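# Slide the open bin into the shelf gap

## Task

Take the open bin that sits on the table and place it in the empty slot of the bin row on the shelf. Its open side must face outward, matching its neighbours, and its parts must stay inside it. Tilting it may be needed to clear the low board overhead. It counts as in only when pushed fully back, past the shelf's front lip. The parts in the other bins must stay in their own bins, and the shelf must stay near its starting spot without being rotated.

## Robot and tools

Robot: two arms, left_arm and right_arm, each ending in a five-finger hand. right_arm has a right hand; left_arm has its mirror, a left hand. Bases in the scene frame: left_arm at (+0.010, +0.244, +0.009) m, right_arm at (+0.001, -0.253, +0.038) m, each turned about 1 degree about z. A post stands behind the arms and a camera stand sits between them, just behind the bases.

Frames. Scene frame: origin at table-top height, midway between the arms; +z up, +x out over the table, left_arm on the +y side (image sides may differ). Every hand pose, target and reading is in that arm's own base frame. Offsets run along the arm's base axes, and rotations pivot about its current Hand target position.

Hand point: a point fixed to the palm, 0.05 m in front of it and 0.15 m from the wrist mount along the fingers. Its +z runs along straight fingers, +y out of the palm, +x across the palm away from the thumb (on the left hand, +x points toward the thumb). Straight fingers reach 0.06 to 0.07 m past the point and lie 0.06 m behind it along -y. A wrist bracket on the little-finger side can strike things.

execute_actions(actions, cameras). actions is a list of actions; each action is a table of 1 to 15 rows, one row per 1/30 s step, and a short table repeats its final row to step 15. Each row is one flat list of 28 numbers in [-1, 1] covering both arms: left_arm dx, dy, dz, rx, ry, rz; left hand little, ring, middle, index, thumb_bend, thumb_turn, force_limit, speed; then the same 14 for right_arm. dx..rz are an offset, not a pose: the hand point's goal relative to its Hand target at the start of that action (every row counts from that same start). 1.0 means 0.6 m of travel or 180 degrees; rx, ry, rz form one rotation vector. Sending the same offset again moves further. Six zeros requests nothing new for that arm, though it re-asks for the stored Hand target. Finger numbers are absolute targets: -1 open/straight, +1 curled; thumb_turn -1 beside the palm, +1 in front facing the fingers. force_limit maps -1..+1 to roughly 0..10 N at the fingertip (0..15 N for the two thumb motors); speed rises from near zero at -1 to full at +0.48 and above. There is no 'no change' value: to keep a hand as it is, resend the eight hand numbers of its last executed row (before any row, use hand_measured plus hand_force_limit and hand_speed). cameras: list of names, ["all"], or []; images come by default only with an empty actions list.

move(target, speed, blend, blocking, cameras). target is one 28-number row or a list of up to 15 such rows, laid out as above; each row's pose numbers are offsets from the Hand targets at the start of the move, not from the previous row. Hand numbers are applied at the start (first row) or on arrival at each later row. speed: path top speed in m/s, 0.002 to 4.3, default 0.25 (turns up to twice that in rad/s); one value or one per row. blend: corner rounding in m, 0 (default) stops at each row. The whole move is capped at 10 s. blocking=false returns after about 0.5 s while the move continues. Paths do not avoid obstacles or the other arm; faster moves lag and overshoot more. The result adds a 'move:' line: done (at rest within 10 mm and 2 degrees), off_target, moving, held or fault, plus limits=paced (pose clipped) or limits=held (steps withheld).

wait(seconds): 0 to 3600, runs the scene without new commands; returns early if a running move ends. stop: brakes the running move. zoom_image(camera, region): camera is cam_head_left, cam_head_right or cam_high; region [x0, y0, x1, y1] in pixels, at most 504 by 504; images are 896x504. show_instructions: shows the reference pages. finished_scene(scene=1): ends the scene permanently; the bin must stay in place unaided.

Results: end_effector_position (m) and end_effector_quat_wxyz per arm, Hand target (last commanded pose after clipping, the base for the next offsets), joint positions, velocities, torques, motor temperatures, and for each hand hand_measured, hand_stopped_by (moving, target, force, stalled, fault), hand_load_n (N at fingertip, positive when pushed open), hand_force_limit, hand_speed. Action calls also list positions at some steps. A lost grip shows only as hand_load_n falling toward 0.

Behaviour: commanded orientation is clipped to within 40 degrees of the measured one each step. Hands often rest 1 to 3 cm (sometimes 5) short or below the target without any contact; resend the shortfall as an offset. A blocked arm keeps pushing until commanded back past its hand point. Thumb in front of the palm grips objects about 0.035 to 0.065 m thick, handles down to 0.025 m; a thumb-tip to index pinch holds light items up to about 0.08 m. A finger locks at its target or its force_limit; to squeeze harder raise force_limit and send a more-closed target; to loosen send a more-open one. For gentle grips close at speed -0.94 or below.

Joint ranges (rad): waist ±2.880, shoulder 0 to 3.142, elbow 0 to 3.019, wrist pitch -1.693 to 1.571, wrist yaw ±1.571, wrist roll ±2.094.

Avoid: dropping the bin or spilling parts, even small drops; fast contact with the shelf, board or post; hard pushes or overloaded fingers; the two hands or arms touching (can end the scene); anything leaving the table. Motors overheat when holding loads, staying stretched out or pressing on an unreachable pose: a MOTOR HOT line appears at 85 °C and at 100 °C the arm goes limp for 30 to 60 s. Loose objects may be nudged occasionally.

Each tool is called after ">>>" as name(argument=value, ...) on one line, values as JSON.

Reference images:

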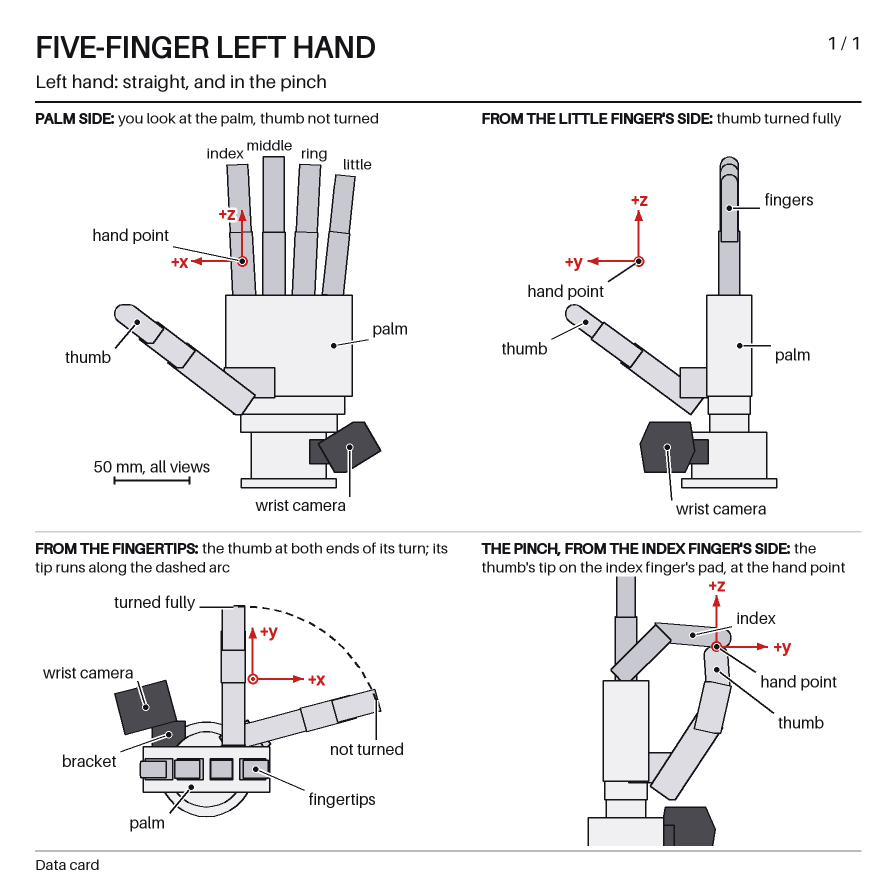

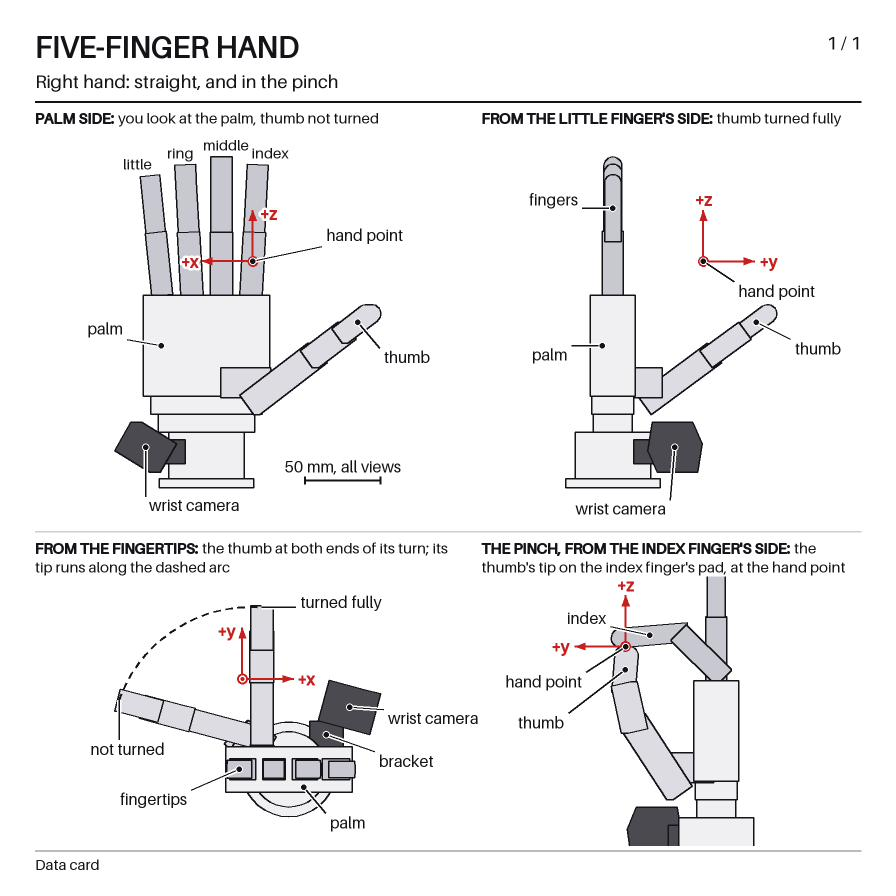

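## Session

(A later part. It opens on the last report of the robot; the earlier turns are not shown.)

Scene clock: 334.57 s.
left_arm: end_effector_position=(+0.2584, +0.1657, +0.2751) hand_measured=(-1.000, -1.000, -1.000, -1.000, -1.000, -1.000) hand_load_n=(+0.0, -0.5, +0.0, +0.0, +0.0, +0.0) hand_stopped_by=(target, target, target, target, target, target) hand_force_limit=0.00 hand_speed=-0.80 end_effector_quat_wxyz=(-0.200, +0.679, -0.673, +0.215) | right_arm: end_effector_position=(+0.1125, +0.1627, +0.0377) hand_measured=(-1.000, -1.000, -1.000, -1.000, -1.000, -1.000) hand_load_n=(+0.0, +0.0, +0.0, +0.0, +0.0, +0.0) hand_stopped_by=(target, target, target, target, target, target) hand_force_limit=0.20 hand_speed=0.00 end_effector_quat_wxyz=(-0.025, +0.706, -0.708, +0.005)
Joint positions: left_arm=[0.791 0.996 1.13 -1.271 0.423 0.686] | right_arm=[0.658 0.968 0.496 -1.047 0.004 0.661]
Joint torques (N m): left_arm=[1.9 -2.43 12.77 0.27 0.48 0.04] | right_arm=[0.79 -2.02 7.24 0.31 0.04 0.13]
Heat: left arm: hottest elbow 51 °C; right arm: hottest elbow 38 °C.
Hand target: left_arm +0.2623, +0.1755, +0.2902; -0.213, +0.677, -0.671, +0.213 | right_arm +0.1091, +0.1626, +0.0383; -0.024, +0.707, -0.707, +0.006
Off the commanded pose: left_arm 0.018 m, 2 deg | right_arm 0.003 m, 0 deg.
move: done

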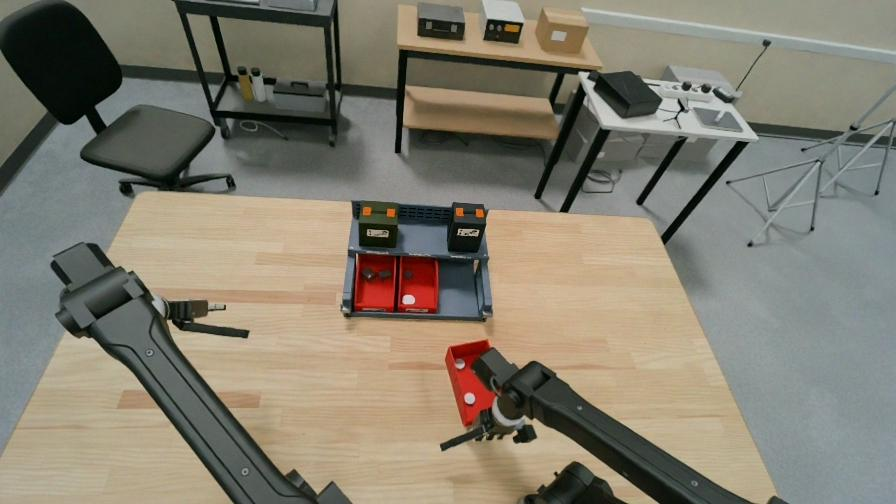

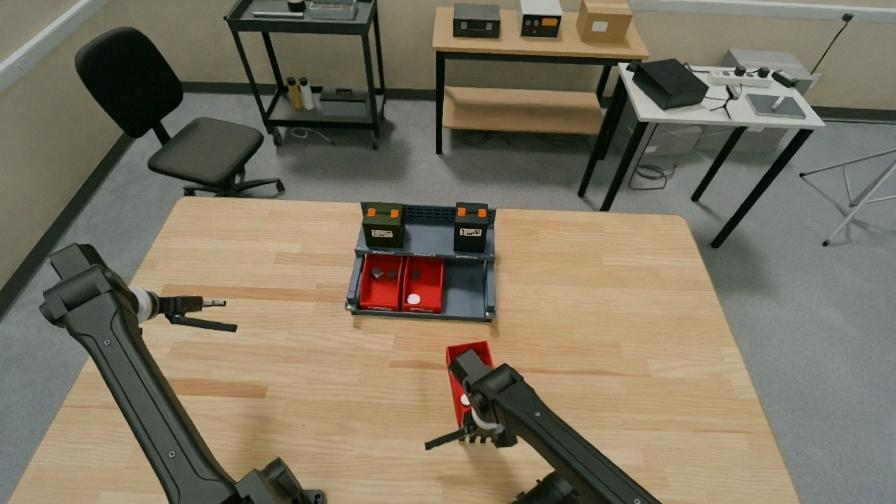

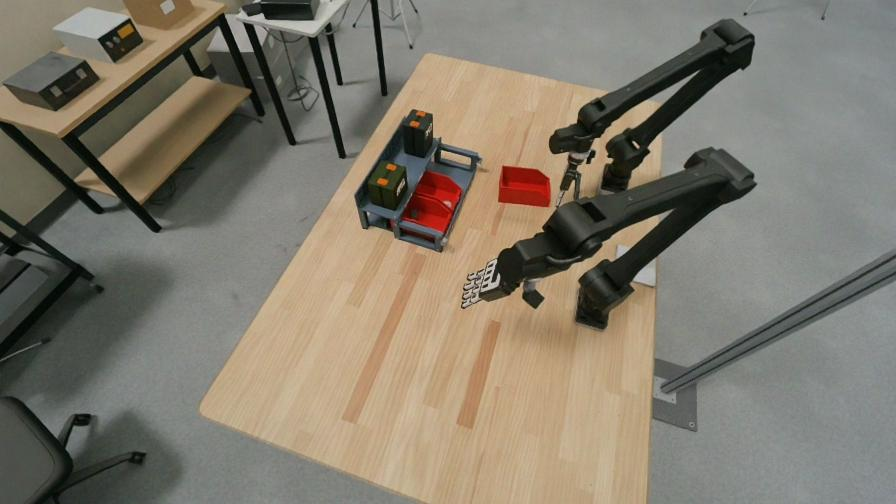

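>>> move(target=[0,0,0,0,0,0,-1,-1,-1,-1,-1,-1,0,-0.8,0.03,0,0.01,0,0,0,-1,-1,-1,-1,-1,-1,0.2,0], speed=0.05, cameras=[])

>>> move(target=[0,0,0,0,0,0,-1,-1,-1,-1,-1,-1,0,-0.8,0.015,0,0,0,0,0,-1,-1,-1,-1,-1,-1,0.2,0], speed=0.05, cameras=[])

>>> move(target=[0,0,0,0,0,0,-1,-1,-1,-1,-1,-1,0,-0.8,0.015,0,0,0,0,0,-1,-1,-1,-1,-1,-1,0.2,0], speed=0.05, cameras=["all"])

>>> zoom_image(camera="cam_high", region=[480, 120, 600, 240])

Scene clock: 351.77 s.
left_arm: end_effector_position=(+0.2584, +0.1657, +0.2751) hand_measured=(-1.000, -1.000, -1.000, -1.000, -1.000, -1.000) hand_load_n=(+0.0, +0.0, +0.0, +0.0, +0.0, -0.5) hand_stopped_by=(target, target, target, target, target, target) hand_force_limit=0.00 hand_speed=-0.80 end_effector_quat_wxyz=(-0.200, +0.679, -0.673, +0.215) | right_arm: end_effector_position=(+0.1150, +0.1575, +0.0351) hand_measured=(-1.000, -1.000, -1.000, -1.000, -1.000, -1.000) hand_load_n=(+0.0, +0.0, +0.0, +0.0, +0.0, +0.0) hand_stopped_by=(target, target, target, target, target, target) hand_force_limit=0.20 hand_speed=0.00 end_effector_quat_wxyz=(-0.016, +0.708, -0.706, +0.005)
Joint positions: left_arm=[0.791 0.996 1.13 -1.271 0.423 0.686] | right_arm=[0.632 0.99 0.499 -1.047 0.004 0.629]
Joint torques (N m): left_arm=[1.9 -2.43 12.78 0.28 0.48 0.05] | right_arm=[-1.14 -0.56 9.73 0.35 -0.02 -0.09]
Heat: left arm: hottest elbow 51 °C; right arm: hottest elbow 38 °C.
Hand target: left_arm +0.2623, +0.1755, +0.2902; -0.213, +0.677, -0.671, +0.213 | right_arm +0.1271, +0.1626, +0.0443; -0.024, +0.707, -0.707, +0.006
Off the commanded pose: left_arm 0.018 m, 2 deg | right_arm 0.016 m, 1 deg.
move: off_target (right_arm)

Scene clock: 352.53 s.
left_arm: end_effector_position=(+0.2584, +0.1657, +0.2751) hand_measured=(-1.000, -1.000, -1.000, -1.000, -1.000, -1.000) hand_load_n=(+0.0, +0.0, +0.0, +0.0, +0.0, +0.0) hand_stopped_by=(target, target, target, target, target, target) hand_force_limit=0.00 hand_speed=-0.80 end_effector_quat_wxyz=(-0.200, +0.679, -0.673, +0.215) | right_arm: end_effector_position=(+0.1171, +0.1568, +0.0359) hand_measured=(-1.000, -1.000, -1.000, -1.000, -1.000, -1.000) hand_load_n=(+0.0, +0.0, -3.5, +0.0, +0.0, +0.0) hand_stopped_by=(target, target, target, target, target, target) hand_force_limit=0.20 hand_speed=0.00 end_effector_quat_wxyz=(-0.009, +0.711, -0.703, -0.002)
Joint positions: left_arm=[0.791 0.996 1.13 -1.271 0.423 0.686] | right_arm=[0.615 1.012 0.511 -1.053 -0.007 0.604]
Joint torques (N m): left_arm=[1.9 -2.43 12.77 0.28 0.49 0.05] | right_arm=[-1.55 -0.56 9.91 0.84 0.35 -0.04]
Heat: left arm: hottest elbow 51 °C; right arm: hottest elbow 38 °C.
Hand target: left_arm +0.2623, +0.1755, +0.2902; -0.213, +0.677, -0.671, +0.213 | right_arm +0.1359, +0.1625, +0.0443; -0.024, +0.707, -0.707, +0.006
Off the commanded pose: left_arm 0.018 m, 2 deg | right_arm 0.021 m, 2 deg.
move: off_target (right_arm)

Scene clock: 353.30 s.
left_arm: end_effector_position=(+0.2584, +0.1657, +0.2751) hand_measured=(-1.000, -1.000, -1.000, -1.000, -1.000, -1.000) hand_load_n=(+0.0, +0.0, +0.0, +0.0, +0.0, +0.0) hand_stopped_by=(target, target, target, target, target, target) hand_force_limit=0.00 hand_speed=-0.80 end_effector_quat_wxyz=(-0.200, +0.679, -0.673, +0.215) | right_arm: end_effector_position=(+0.1194, +0.1563, +0.0368) hand_measured=(-1.000, -1.000, -1.000, -1.000, -1.000, -1.000) hand_load_n=(+0.0, +0.0, -6.5, +0.0, +0.0, +0.0) hand_stopped_by=(target, target, target, target, target, target) hand_force_limit=0.20 hand_speed=0.00 end_effector_quat_wxyz=(-0.002, +0.713, -0.701, -0.009)
Joint positions: left_arm=[0.791 0.996 1.13 -1.271 0.423 0.686] | right_arm=[0.598 1.034 0.523 -1.059 -0.019 0.582]
Joint torques (N m): left_arm=[1.9 -2.43 12.77 0.27 0.48 0.05] | right_arm=[-1.9 -0.79 10.13 1.31 0.71 -0.02]
Heat: left arm: hottest elbow 51 °C; right arm: hottest elbow 38 °C.
Hand target: left_arm +0.2623, +0.1755, +0.2902; -0.213, +0.677, -0.671, +0.213 | right_arm +0.1451, +0.1626, +0.0444; -0.024, +0.707, -0.707, +0.006
Off the commanded pose: left_arm 0.018 m, 2 deg | right_arm 0.027 m, 3 deg.
move: off_target (right_arm)

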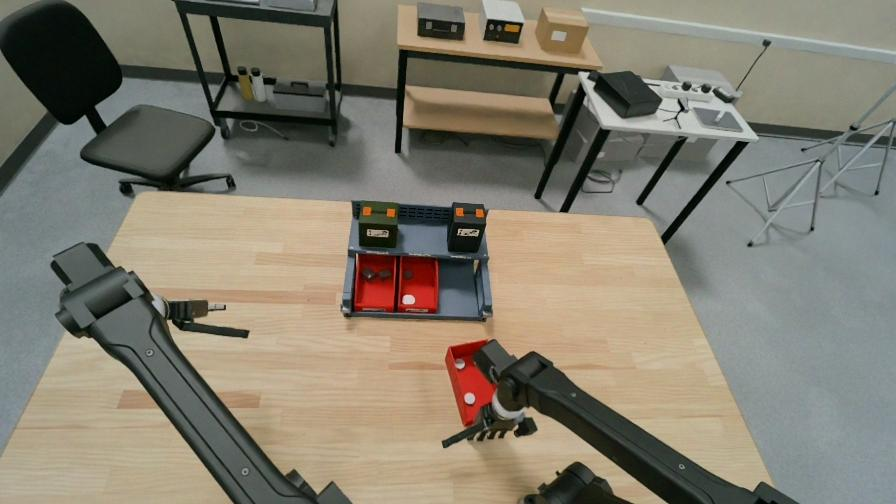

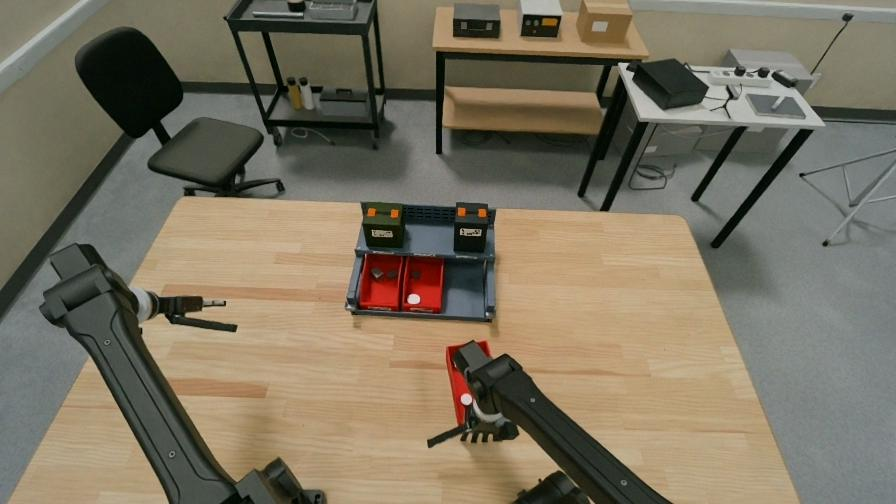

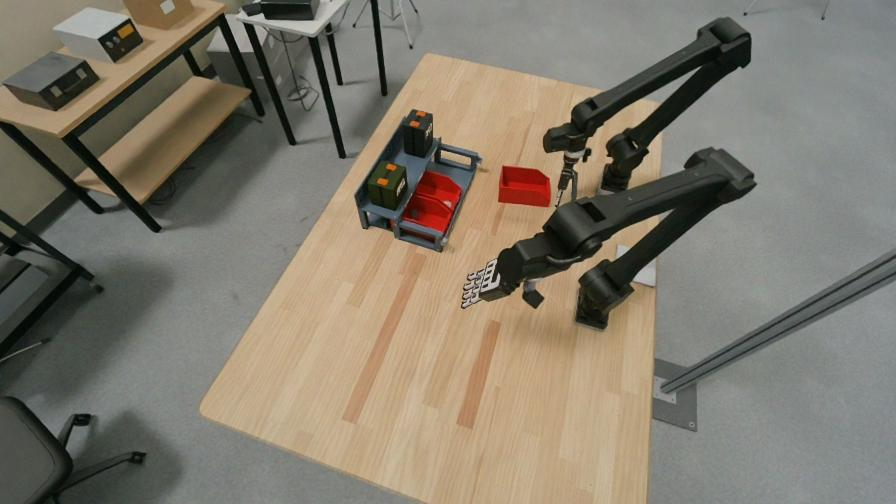

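Scaled by 4.200 from the camera's image (finer frame: 1280x720).

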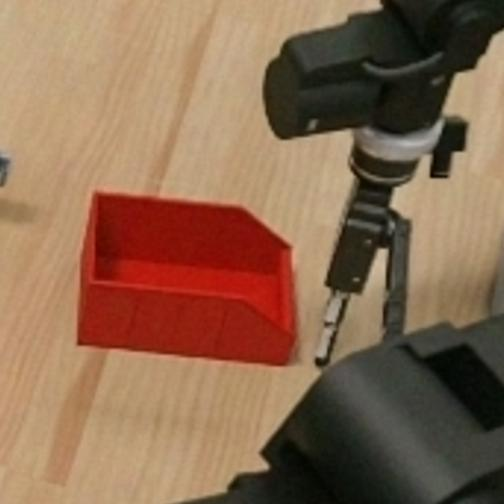

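>>> move(target=[[0,0,0,0,0,0,-1,-1,-1,-1,-1,-1,0,-0.8,-0.06,0,0,0,0,0,-1,-1,-1,-1,-1,-1,0.2,0],[0,0,0,0,0,0,-1,-1,-1,-1,-1,-1,0,-0.8,-0.06,0,0.03,0,0,0,-1,-1,-1,-1,-1,-1,0.2,0]], speed=0.08, cameras=[])

>>> move(target=[0,0,0,0,0,0,-1,-1,-1,-1,-1,-1,0,-0.8,0.07,0,-0.005,0,0,0,-1,-1,-1,-1,-1,-1,0.2,0], speed=0.06, cameras=["all"])

>>> zoom_image(camera="cam_high", region=[480, 120, 600, 240])

Scene clock: 364.03 s.
left_arm: end_effector_position=(+0.2584, +0.1657, +0.2751) hand_measured=(-1.000, -1.000, -1.000, -1.000, -1.000, -1.000) hand_load_n=(+0.0, +0.0, +0.0, +0.0, +0.0, +0.0) hand_stopped_by=(target, target, target, target, target, target) hand_force_limit=0.00 hand_speed=-0.80 end_effector_quat_wxyz=(-0.200, +0.679, -0.673, +0.215) | right_arm: end_effector_position=(+0.1004, +0.1535, +0.0496) hand_measured=(-1.000, -1.000, -1.000, -1.000, -1.000, -1.000) hand_load_n=(+0.0, +0.0, +0.0, +0.0, +0.0, +0.0) hand_stopped_by=(target, target, target, target, target, target) hand_force_limit=0.20 hand_speed=0.00 end_effector_quat_wxyz=(-0.007, +0.706, -0.708, +0.003)
Joint positions: left_arm=[0.791 0.996 1.13 -1.271 0.423 0.686] | right_arm=[0.658 0.928 0.507 -1.135 0.004 0.662]
Joint torques (N m): left_arm=[1.9 -2.43 12.77 0.27 0.49 0.04] | right_arm=[0.79 -1.67 9.95 0.2 0.03 0.11]
Heat: left arm: hottest elbow 51 °C; right arm: hottest elbow 40 °C.
Hand target: left_arm +0.2623, +0.1755, +0.2902; -0.213, +0.677, -0.671, +0.213 | right_arm +0.1091, +0.1625, +0.0623; -0.024, +0.707, -0.707, +0.006
Off the commanded pose: left_arm 0.018 m, 2 deg | right_arm 0.018 m, 2 deg.
move: off_target (right_arm)

Scene clock: 365.43 s.
left_arm: end_effector_position=(+0.2584, +0.1657, +0.2751) hand_measured=(-1.000, -1.000, -1.000, -1.000, -1.000, -1.000) hand_load_n=(+0.0, +0.0, +0.0, +0.0, +0.0, +0.0) hand_stopped_by=(target, target, target, target, target, target) hand_force_limit=0.00 hand_speed=-0.80 end_effector_quat_wxyz=(-0.200, +0.679, -0.673, +0.215) | right_arm: end_effector_position=(+0.1333, +0.1539, +0.0490) hand_measured=(-1.000, -1.000, -1.000, -1.000, -1.000, -1.000) hand_load_n=(+0.0, +0.0, +0.0, +0.0, -0.5, +0.0) hand_stopped_by=(target, target, target, target, target, target) hand_force_limit=0.20 hand_speed=0.00 end_effector_quat_wxyz=(-0.004, +0.708, -0.706, +0.003)
Joint positions: left_arm=[0.791 0.996 1.13 -1.271 0.423 0.686] | right_arm=[0.573 1.033 0.564 -1.091 0.005 0.57]
Joint torques (N m): left_arm=[1.9 -2.43 12.78 0.27 0.48 0.05] | right_arm=[-1.08 -1.44 10.13 0.85 -0.12 -0.07]
Heat: left arm: hottest elbow 51 °C; right arm: hottest elbow 40 °C.
Hand target: left_arm +0.2623, +0.1755, +0.2902; -0.213, +0.677, -0.671, +0.213 | right_arm +0.1510, +0.1625, +0.0593; -0.024, +0.707, -0.707, +0.006
Off the commanded pose: left_arm 0.018 m, 2 deg | right_arm 0.022 m, 2 deg.
move: off_target (right_arm)

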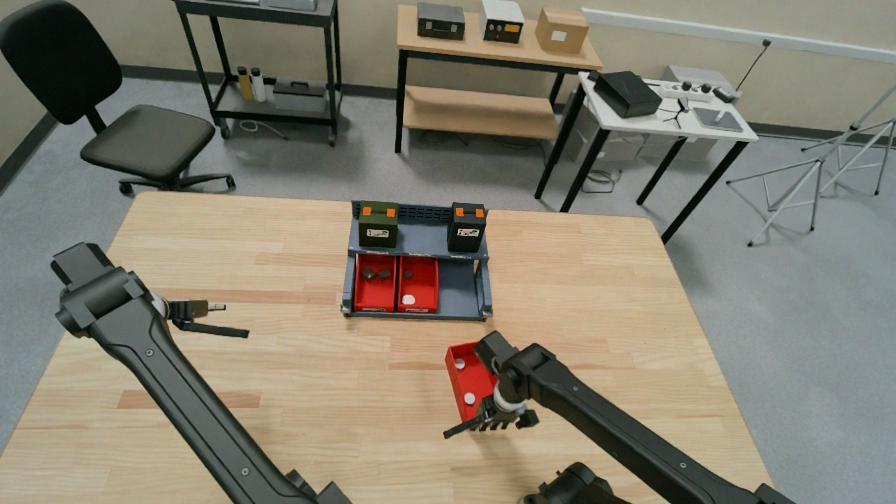

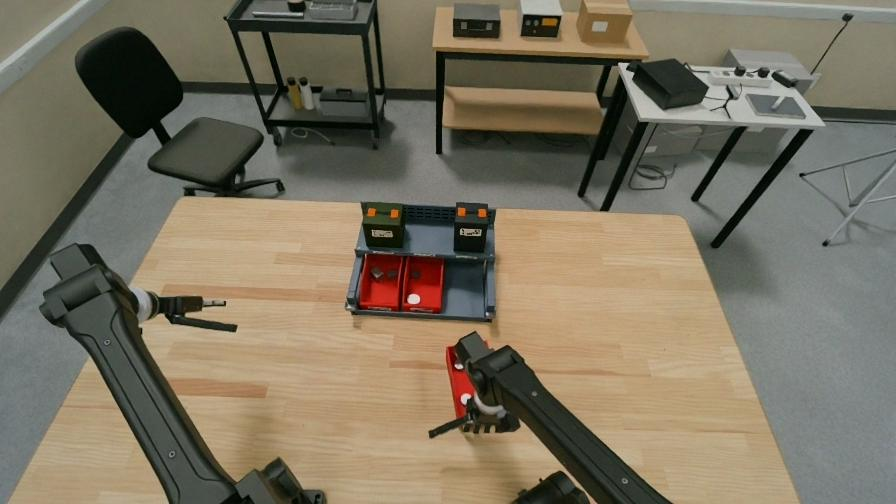

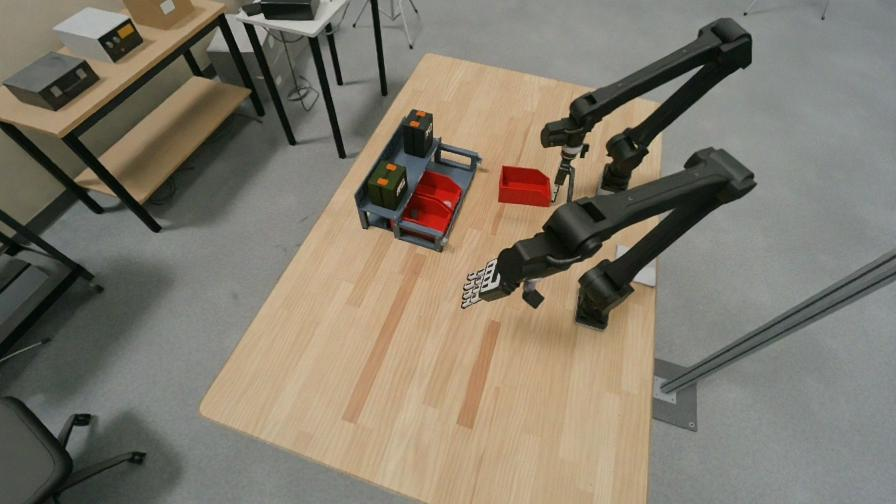

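Scaled by 4.200 from the camera's image (finer frame: 1280x720).

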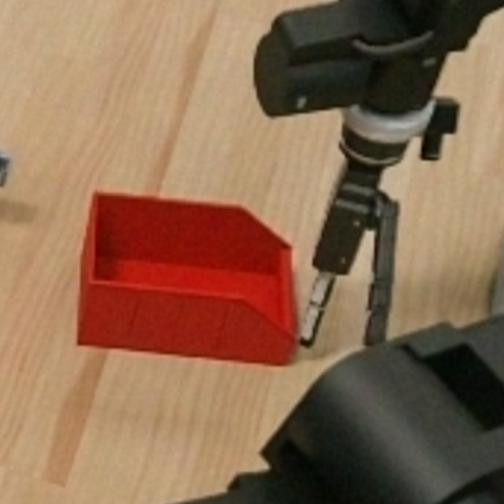

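>>> move(target=[0,0,0,0,0,0,-1,-1,-1,-1,-1,-1,0,-0.8,0.09,0,-0.008,0,0,0,-1,-1,-1,-1,-1,-1,0.2,0], speed=0.06, cameras=["all"])

>>> zoom_image(camera="cam_high", region=[480, 120, 600, 240])

>>> zoom_image(camera="cam_head_left", region=[380, 280, 560, 460])

Scene clock: 369.53 s.
left_arm: end_effector_position=(+0.2584, +0.1657, +0.2751) hand_measured=(-1.000, -1.000, -1.000, -1.000, -1.000, -1.000) hand_load_n=(+0.0, +0.0, +0.0, +0.0, +0.0, +0.0) hand_stopped_by=(target, target, target, target, target, target) hand_force_limit=0.00 hand_speed=-0.80 end_effector_quat_wxyz=(-0.200, +0.679, -0.673, +0.215) | right_arm: end_effector_position=(+0.1834, +0.1550, +0.0452) hand_measured=(-1.000, -1.000, -1.000, -1.000, -1.000, -1.000) hand_load_n=(+0.0, +0.0, +0.0, -0.5, +0.0, +0.0) hand_stopped_by=(target, target, target, target, target, target) hand_force_limit=0.20 hand_speed=0.00 end_effector_quat_wxyz=(-0.002, +0.709, -0.705, +0.000)
Joint positions: left_arm=[0.791 0.996 1.13 -1.271 0.423 0.686] | right_arm=[0.473 1.188 0.656 -1.034 -0.001 0.467]
Joint torques (N m): left_arm=[1.9 -2.43 12.77 0.28 0.48 0.05] | right_arm=[-1.32 -3.31 10.1 1.05 -0.11 -0.04]
Heat: left arm: hottest elbow 52 °C; right arm: hottest elbow 40 °C.
Hand target: left_arm +0.2623, +0.1755, +0.2902; -0.213, +0.677, -0.671, +0.213 | right_arm +0.2051, +0.1625, +0.0545; -0.024, +0.707, -0.707, +0.006
Off the commanded pose: left_arm 0.018 m, 2 deg | right_arm 0.025 m, 3 deg.
move: off_target (right_arm)

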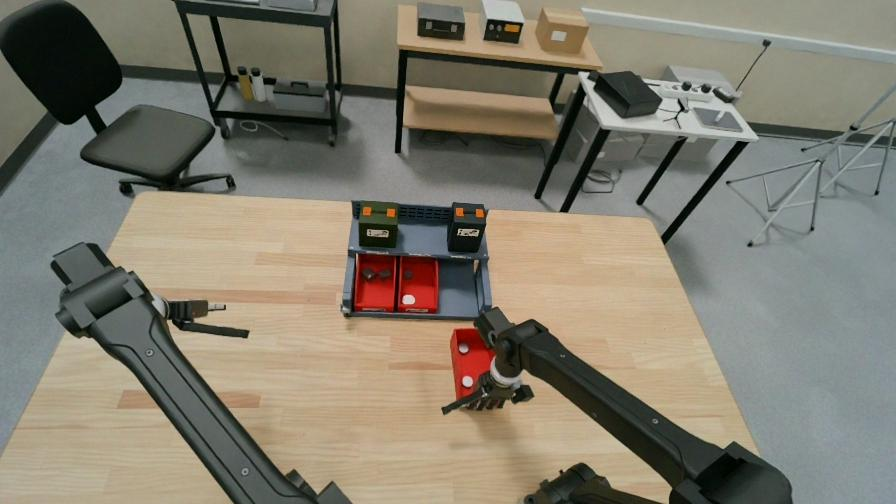

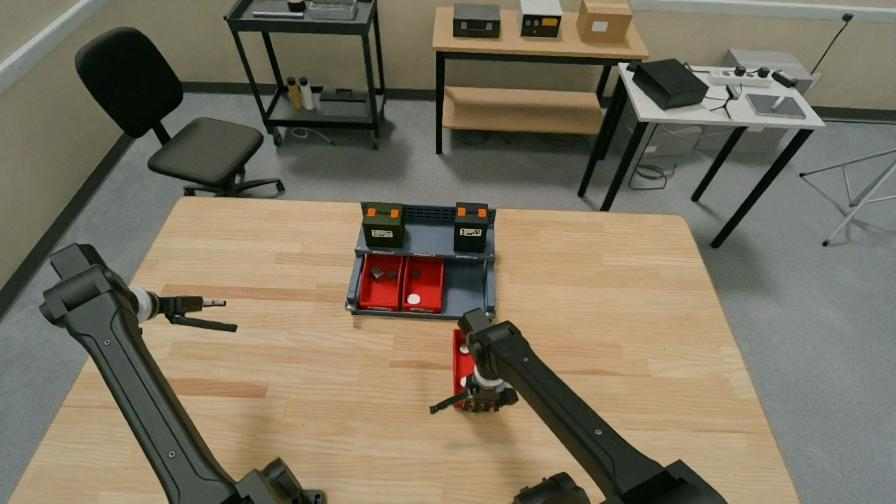

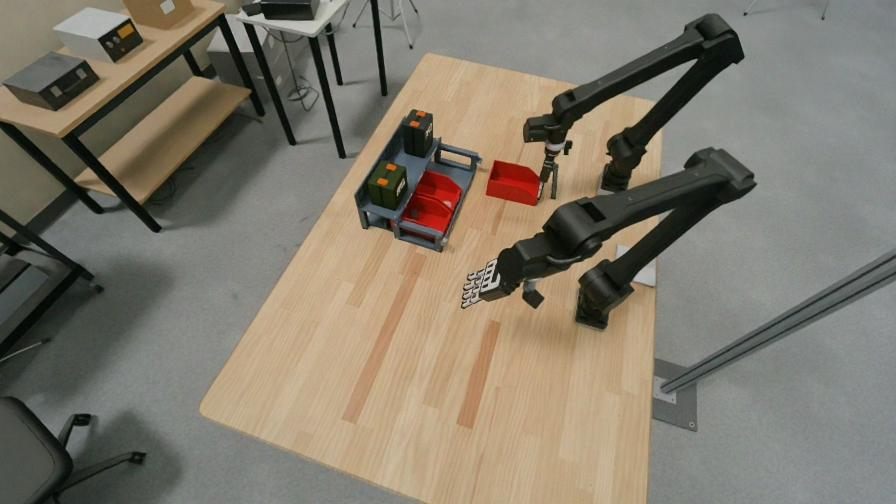

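Scaled by 4.200 from the camera's image (finer frame: 1280x720).

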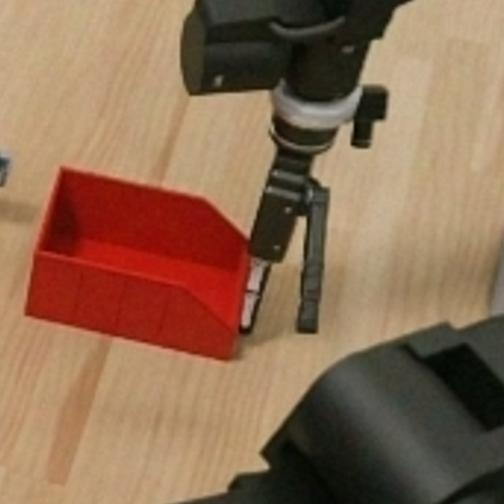

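Scaled by 2.800 from the camera's image (finer frame: 1280x720).

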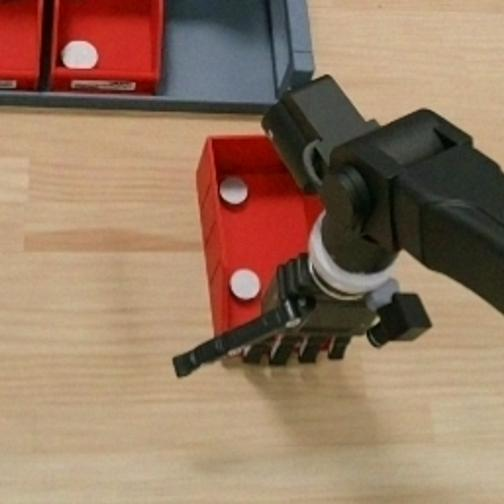

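>>> move(target=[[0,0,0,0,0,0,-1,-1,-1,-1,-1,-1,0,-0.8,0.045,0,0.0,0,0,0,-1,-1,-1,-1,-1,-1,0.2,0],[0,0,0,0,0,0,-1,-1,-1,-1,-1,-1,0,-0.8,-0.07,0,0.0,0,0,0,-1,-1,-1,-1,-1,-1,0.2,0],[0,0,0,0,0,0,-1,-1,-1,-1,-1,-1,0,-0.8,-0.07,0,0.25,0,0,0,-1,-1,-1,-1,-1,-1,0.2,0],[0,0,0,0,0,0,-1,-1,-1,-1,-1,-1,0,-0.8,-0.07,-0.35,0.25,0,0,0,-1,-1,-1,-1,-1,-1,0.2,0]], speed=[0.06, 0.1, 0.2, 0.2], cameras=["all"])

>>> zoom_image(camera="cam_high", region=[400, 100, 580, 260])

>>> zoom_image(camera="cam_head_left", region=[340, 240, 540, 420])

>>> zoom_image(camera="cam_head_right", region=[340, 240, 540, 420])

Scene clock: 380.97 s.
left_arm: end_effector_position=(+0.2584, +0.1657, +0.2751) hand_measured=(-1.000, -1.000, -1.000, -1.000, -1.000, -1.000) hand_load_n=(+0.0, +0.0, +0.0, +0.0, +0.0, -0.5) hand_stopped_by=(target, target, target, target, target, target) hand_force_limit=0.00 hand_speed=-0.80 end_effector_quat_wxyz=(-0.200, +0.679, -0.673, +0.215) | right_arm: end_effector_position=(+0.1551, -0.0423, +0.1970) hand_measured=(-1.000, -1.000, -1.000, -1.000, -1.000, -1.000) hand_load_n=(+0.0, +0.0, +0.0, +0.0, +0.0, +0.0) hand_stopped_by=(target, target, target, target, target, target) hand_force_limit=0.20 hand_speed=0.00 end_effector_quat_wxyz=(-0.018, +0.708, -0.706, -0.003)
Joint positions: left_arm=[0.791 0.996 1.13 -1.271 0.423 0.686] | right_arm=[-0.354 0.91 0.895 -1.547 -0.035 -0.357]
Joint torques (N m): left_arm=[1.96 -2.43 12.77 0.28 0.49 0.04] | right_arm=[-1.14 -0.85 10.18 0.64 -0.17 -0.06]
Heat: left arm: hottest elbow 52 °C; right arm: hottest elbow 40 °C.
Hand target: left_arm +0.2623, +0.1755, +0.2902; -0.213, +0.677, -0.671, +0.213 | right_arm +0.1630, -0.0475, +0.2045; -0.024, +0.707, -0.707, +0.006
Off the commanded pose: left_arm 0.018 m, 2 deg | right_arm 0.012 m, 1 deg.
move: off_target (right_arm)

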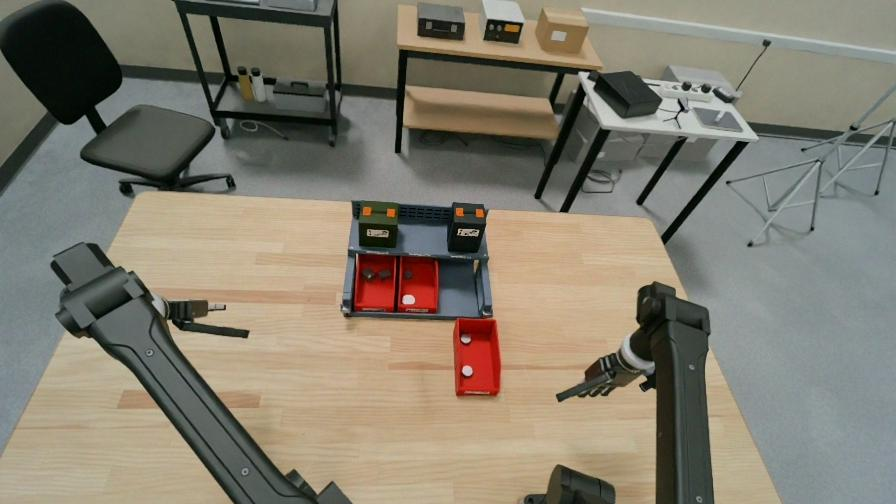

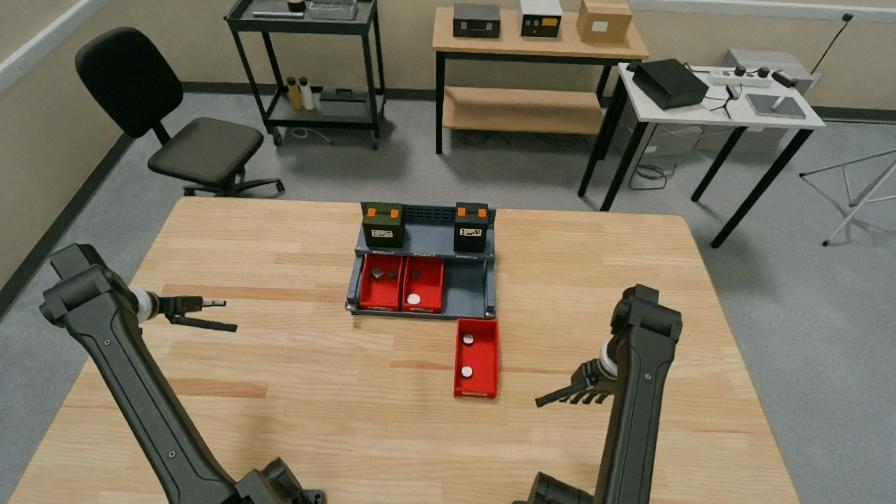

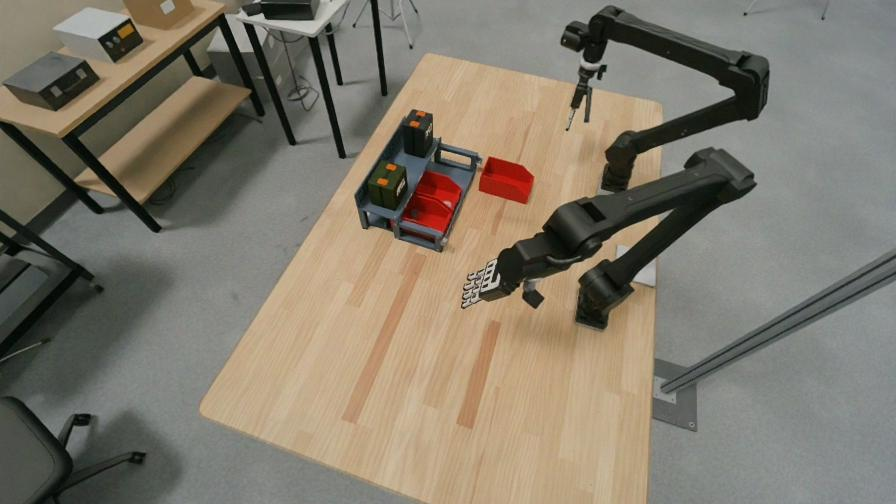

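Scaled by 2.800 from the camera's image (finer frame: 1280x720).

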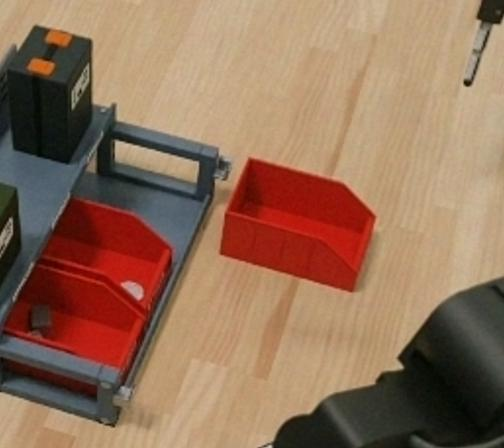

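Scaled by 2.520 from the camera's image (finer frame: 1280x720).

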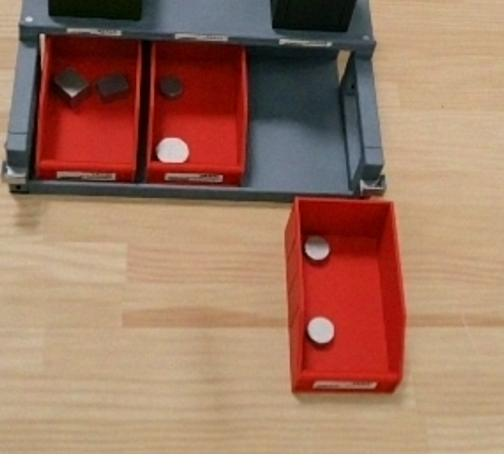

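Scaled by 2.520 from the camera's image (finer frame: 1280x720).

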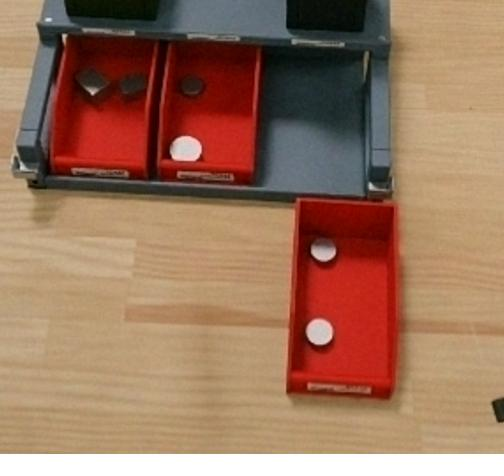

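>>> move(target=[0,0,0,0,0,0,-1,-1,-1,-1,-1,-1,0,-0.8,0.138,0.34,-0.03,0,-0.417,0,-1,0,0,0,-0.4,1,0.2,0], speed=0.2, cameras=["all"])

>>> zoom_image(camera="cam_high", region=[440, 60, 620, 220])

>>> zoom_image(camera="cam_head_left", region=[380, 270, 560, 450])

Scene clock: 427.03 s.
left_arm: end_effector_position=(+0.2584, +0.1657, +0.2751) hand_measured=(-1.000, -1.000, -1.000, -1.000, -1.000, -1.000) hand_load_n=(+0.0, +0.0, +0.0, +0.0, +0.0, +0.0) hand_stopped_by=(target, target, target, target, target, target) hand_force_limit=0.00 hand_speed=-0.80 end_effector_quat_wxyz=(-0.200, +0.679, -0.673, +0.215) | right_arm: end_effector_position=(+0.2455, +0.1540, +0.1869) hand_measured=(-1.000, +0.000, +0.000, +0.000, -0.400, +1.000) hand_load_n=(-0.5, +0.0, +0.0, +0.0, +0.0, +0.0) hand_stopped_by=(target, target, target, target, target, target) hand_force_limit=0.20 hand_speed=0.00 end_effector_quat_wxyz=(-0.448, +0.555, -0.550, +0.435)
Joint positions: left_arm=[0.791 0.996 1.13 -1.271 0.423 0.686] | right_arm=[1.043 0.344 0.332 -0.397 0.984 0.357]
Joint torques (N m): left_arm=[1.9 -2.43 12.75 0.27 0.49 0.05] | right_arm=[0.38 3.96 9.16 2.22 0.34 -0.06]
Heat: left arm: hottest elbow 52 °C; right arm: hottest elbow 41 °C.
Hand target: left_arm +0.2623, +0.1755, +0.2902; -0.213, +0.677, -0.671, +0.213 | right_arm +0.2459, +0.1566, +0.1865; -0.449, +0.557, -0.546, +0.436
Off the commanded pose: left_arm 0.018 m, 2 deg | right_arm 0.003 m, 0 deg.
move: done

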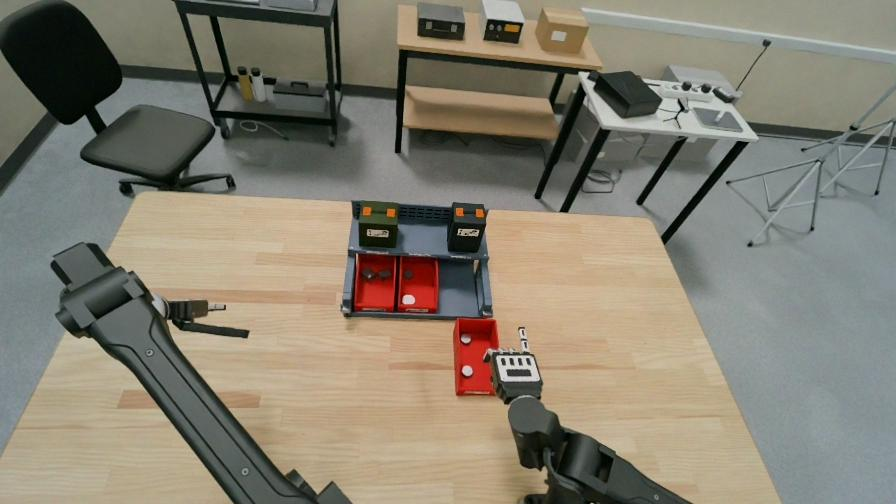

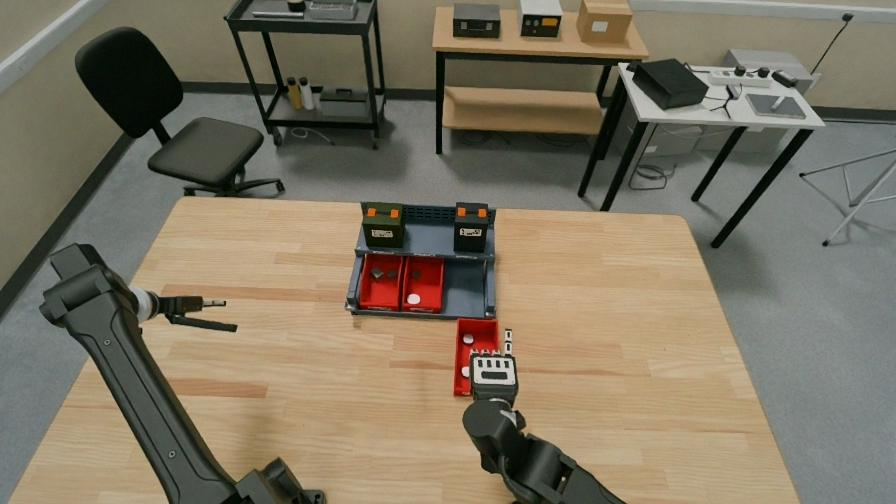

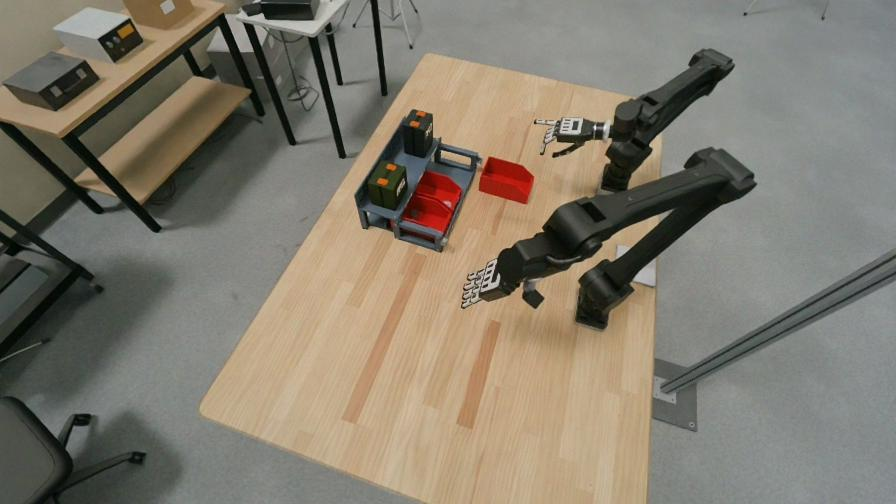

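Scaled by 2.800 from the camera's image (finer frame: 1280x720).

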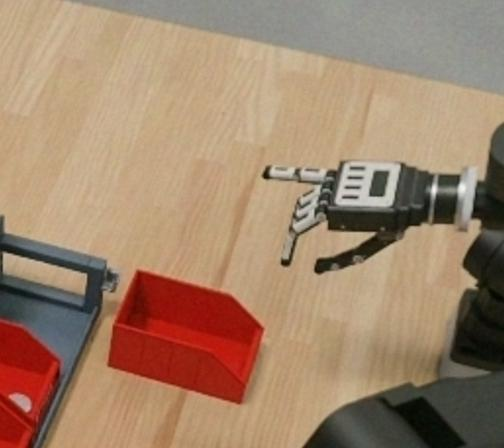

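Scaled by 2.800 from the camera's image (finer frame: 1280x720).

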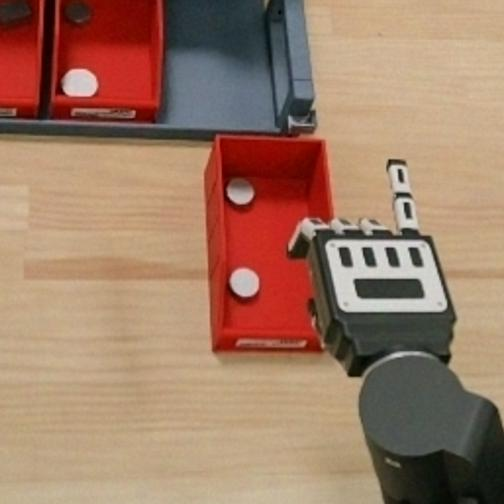

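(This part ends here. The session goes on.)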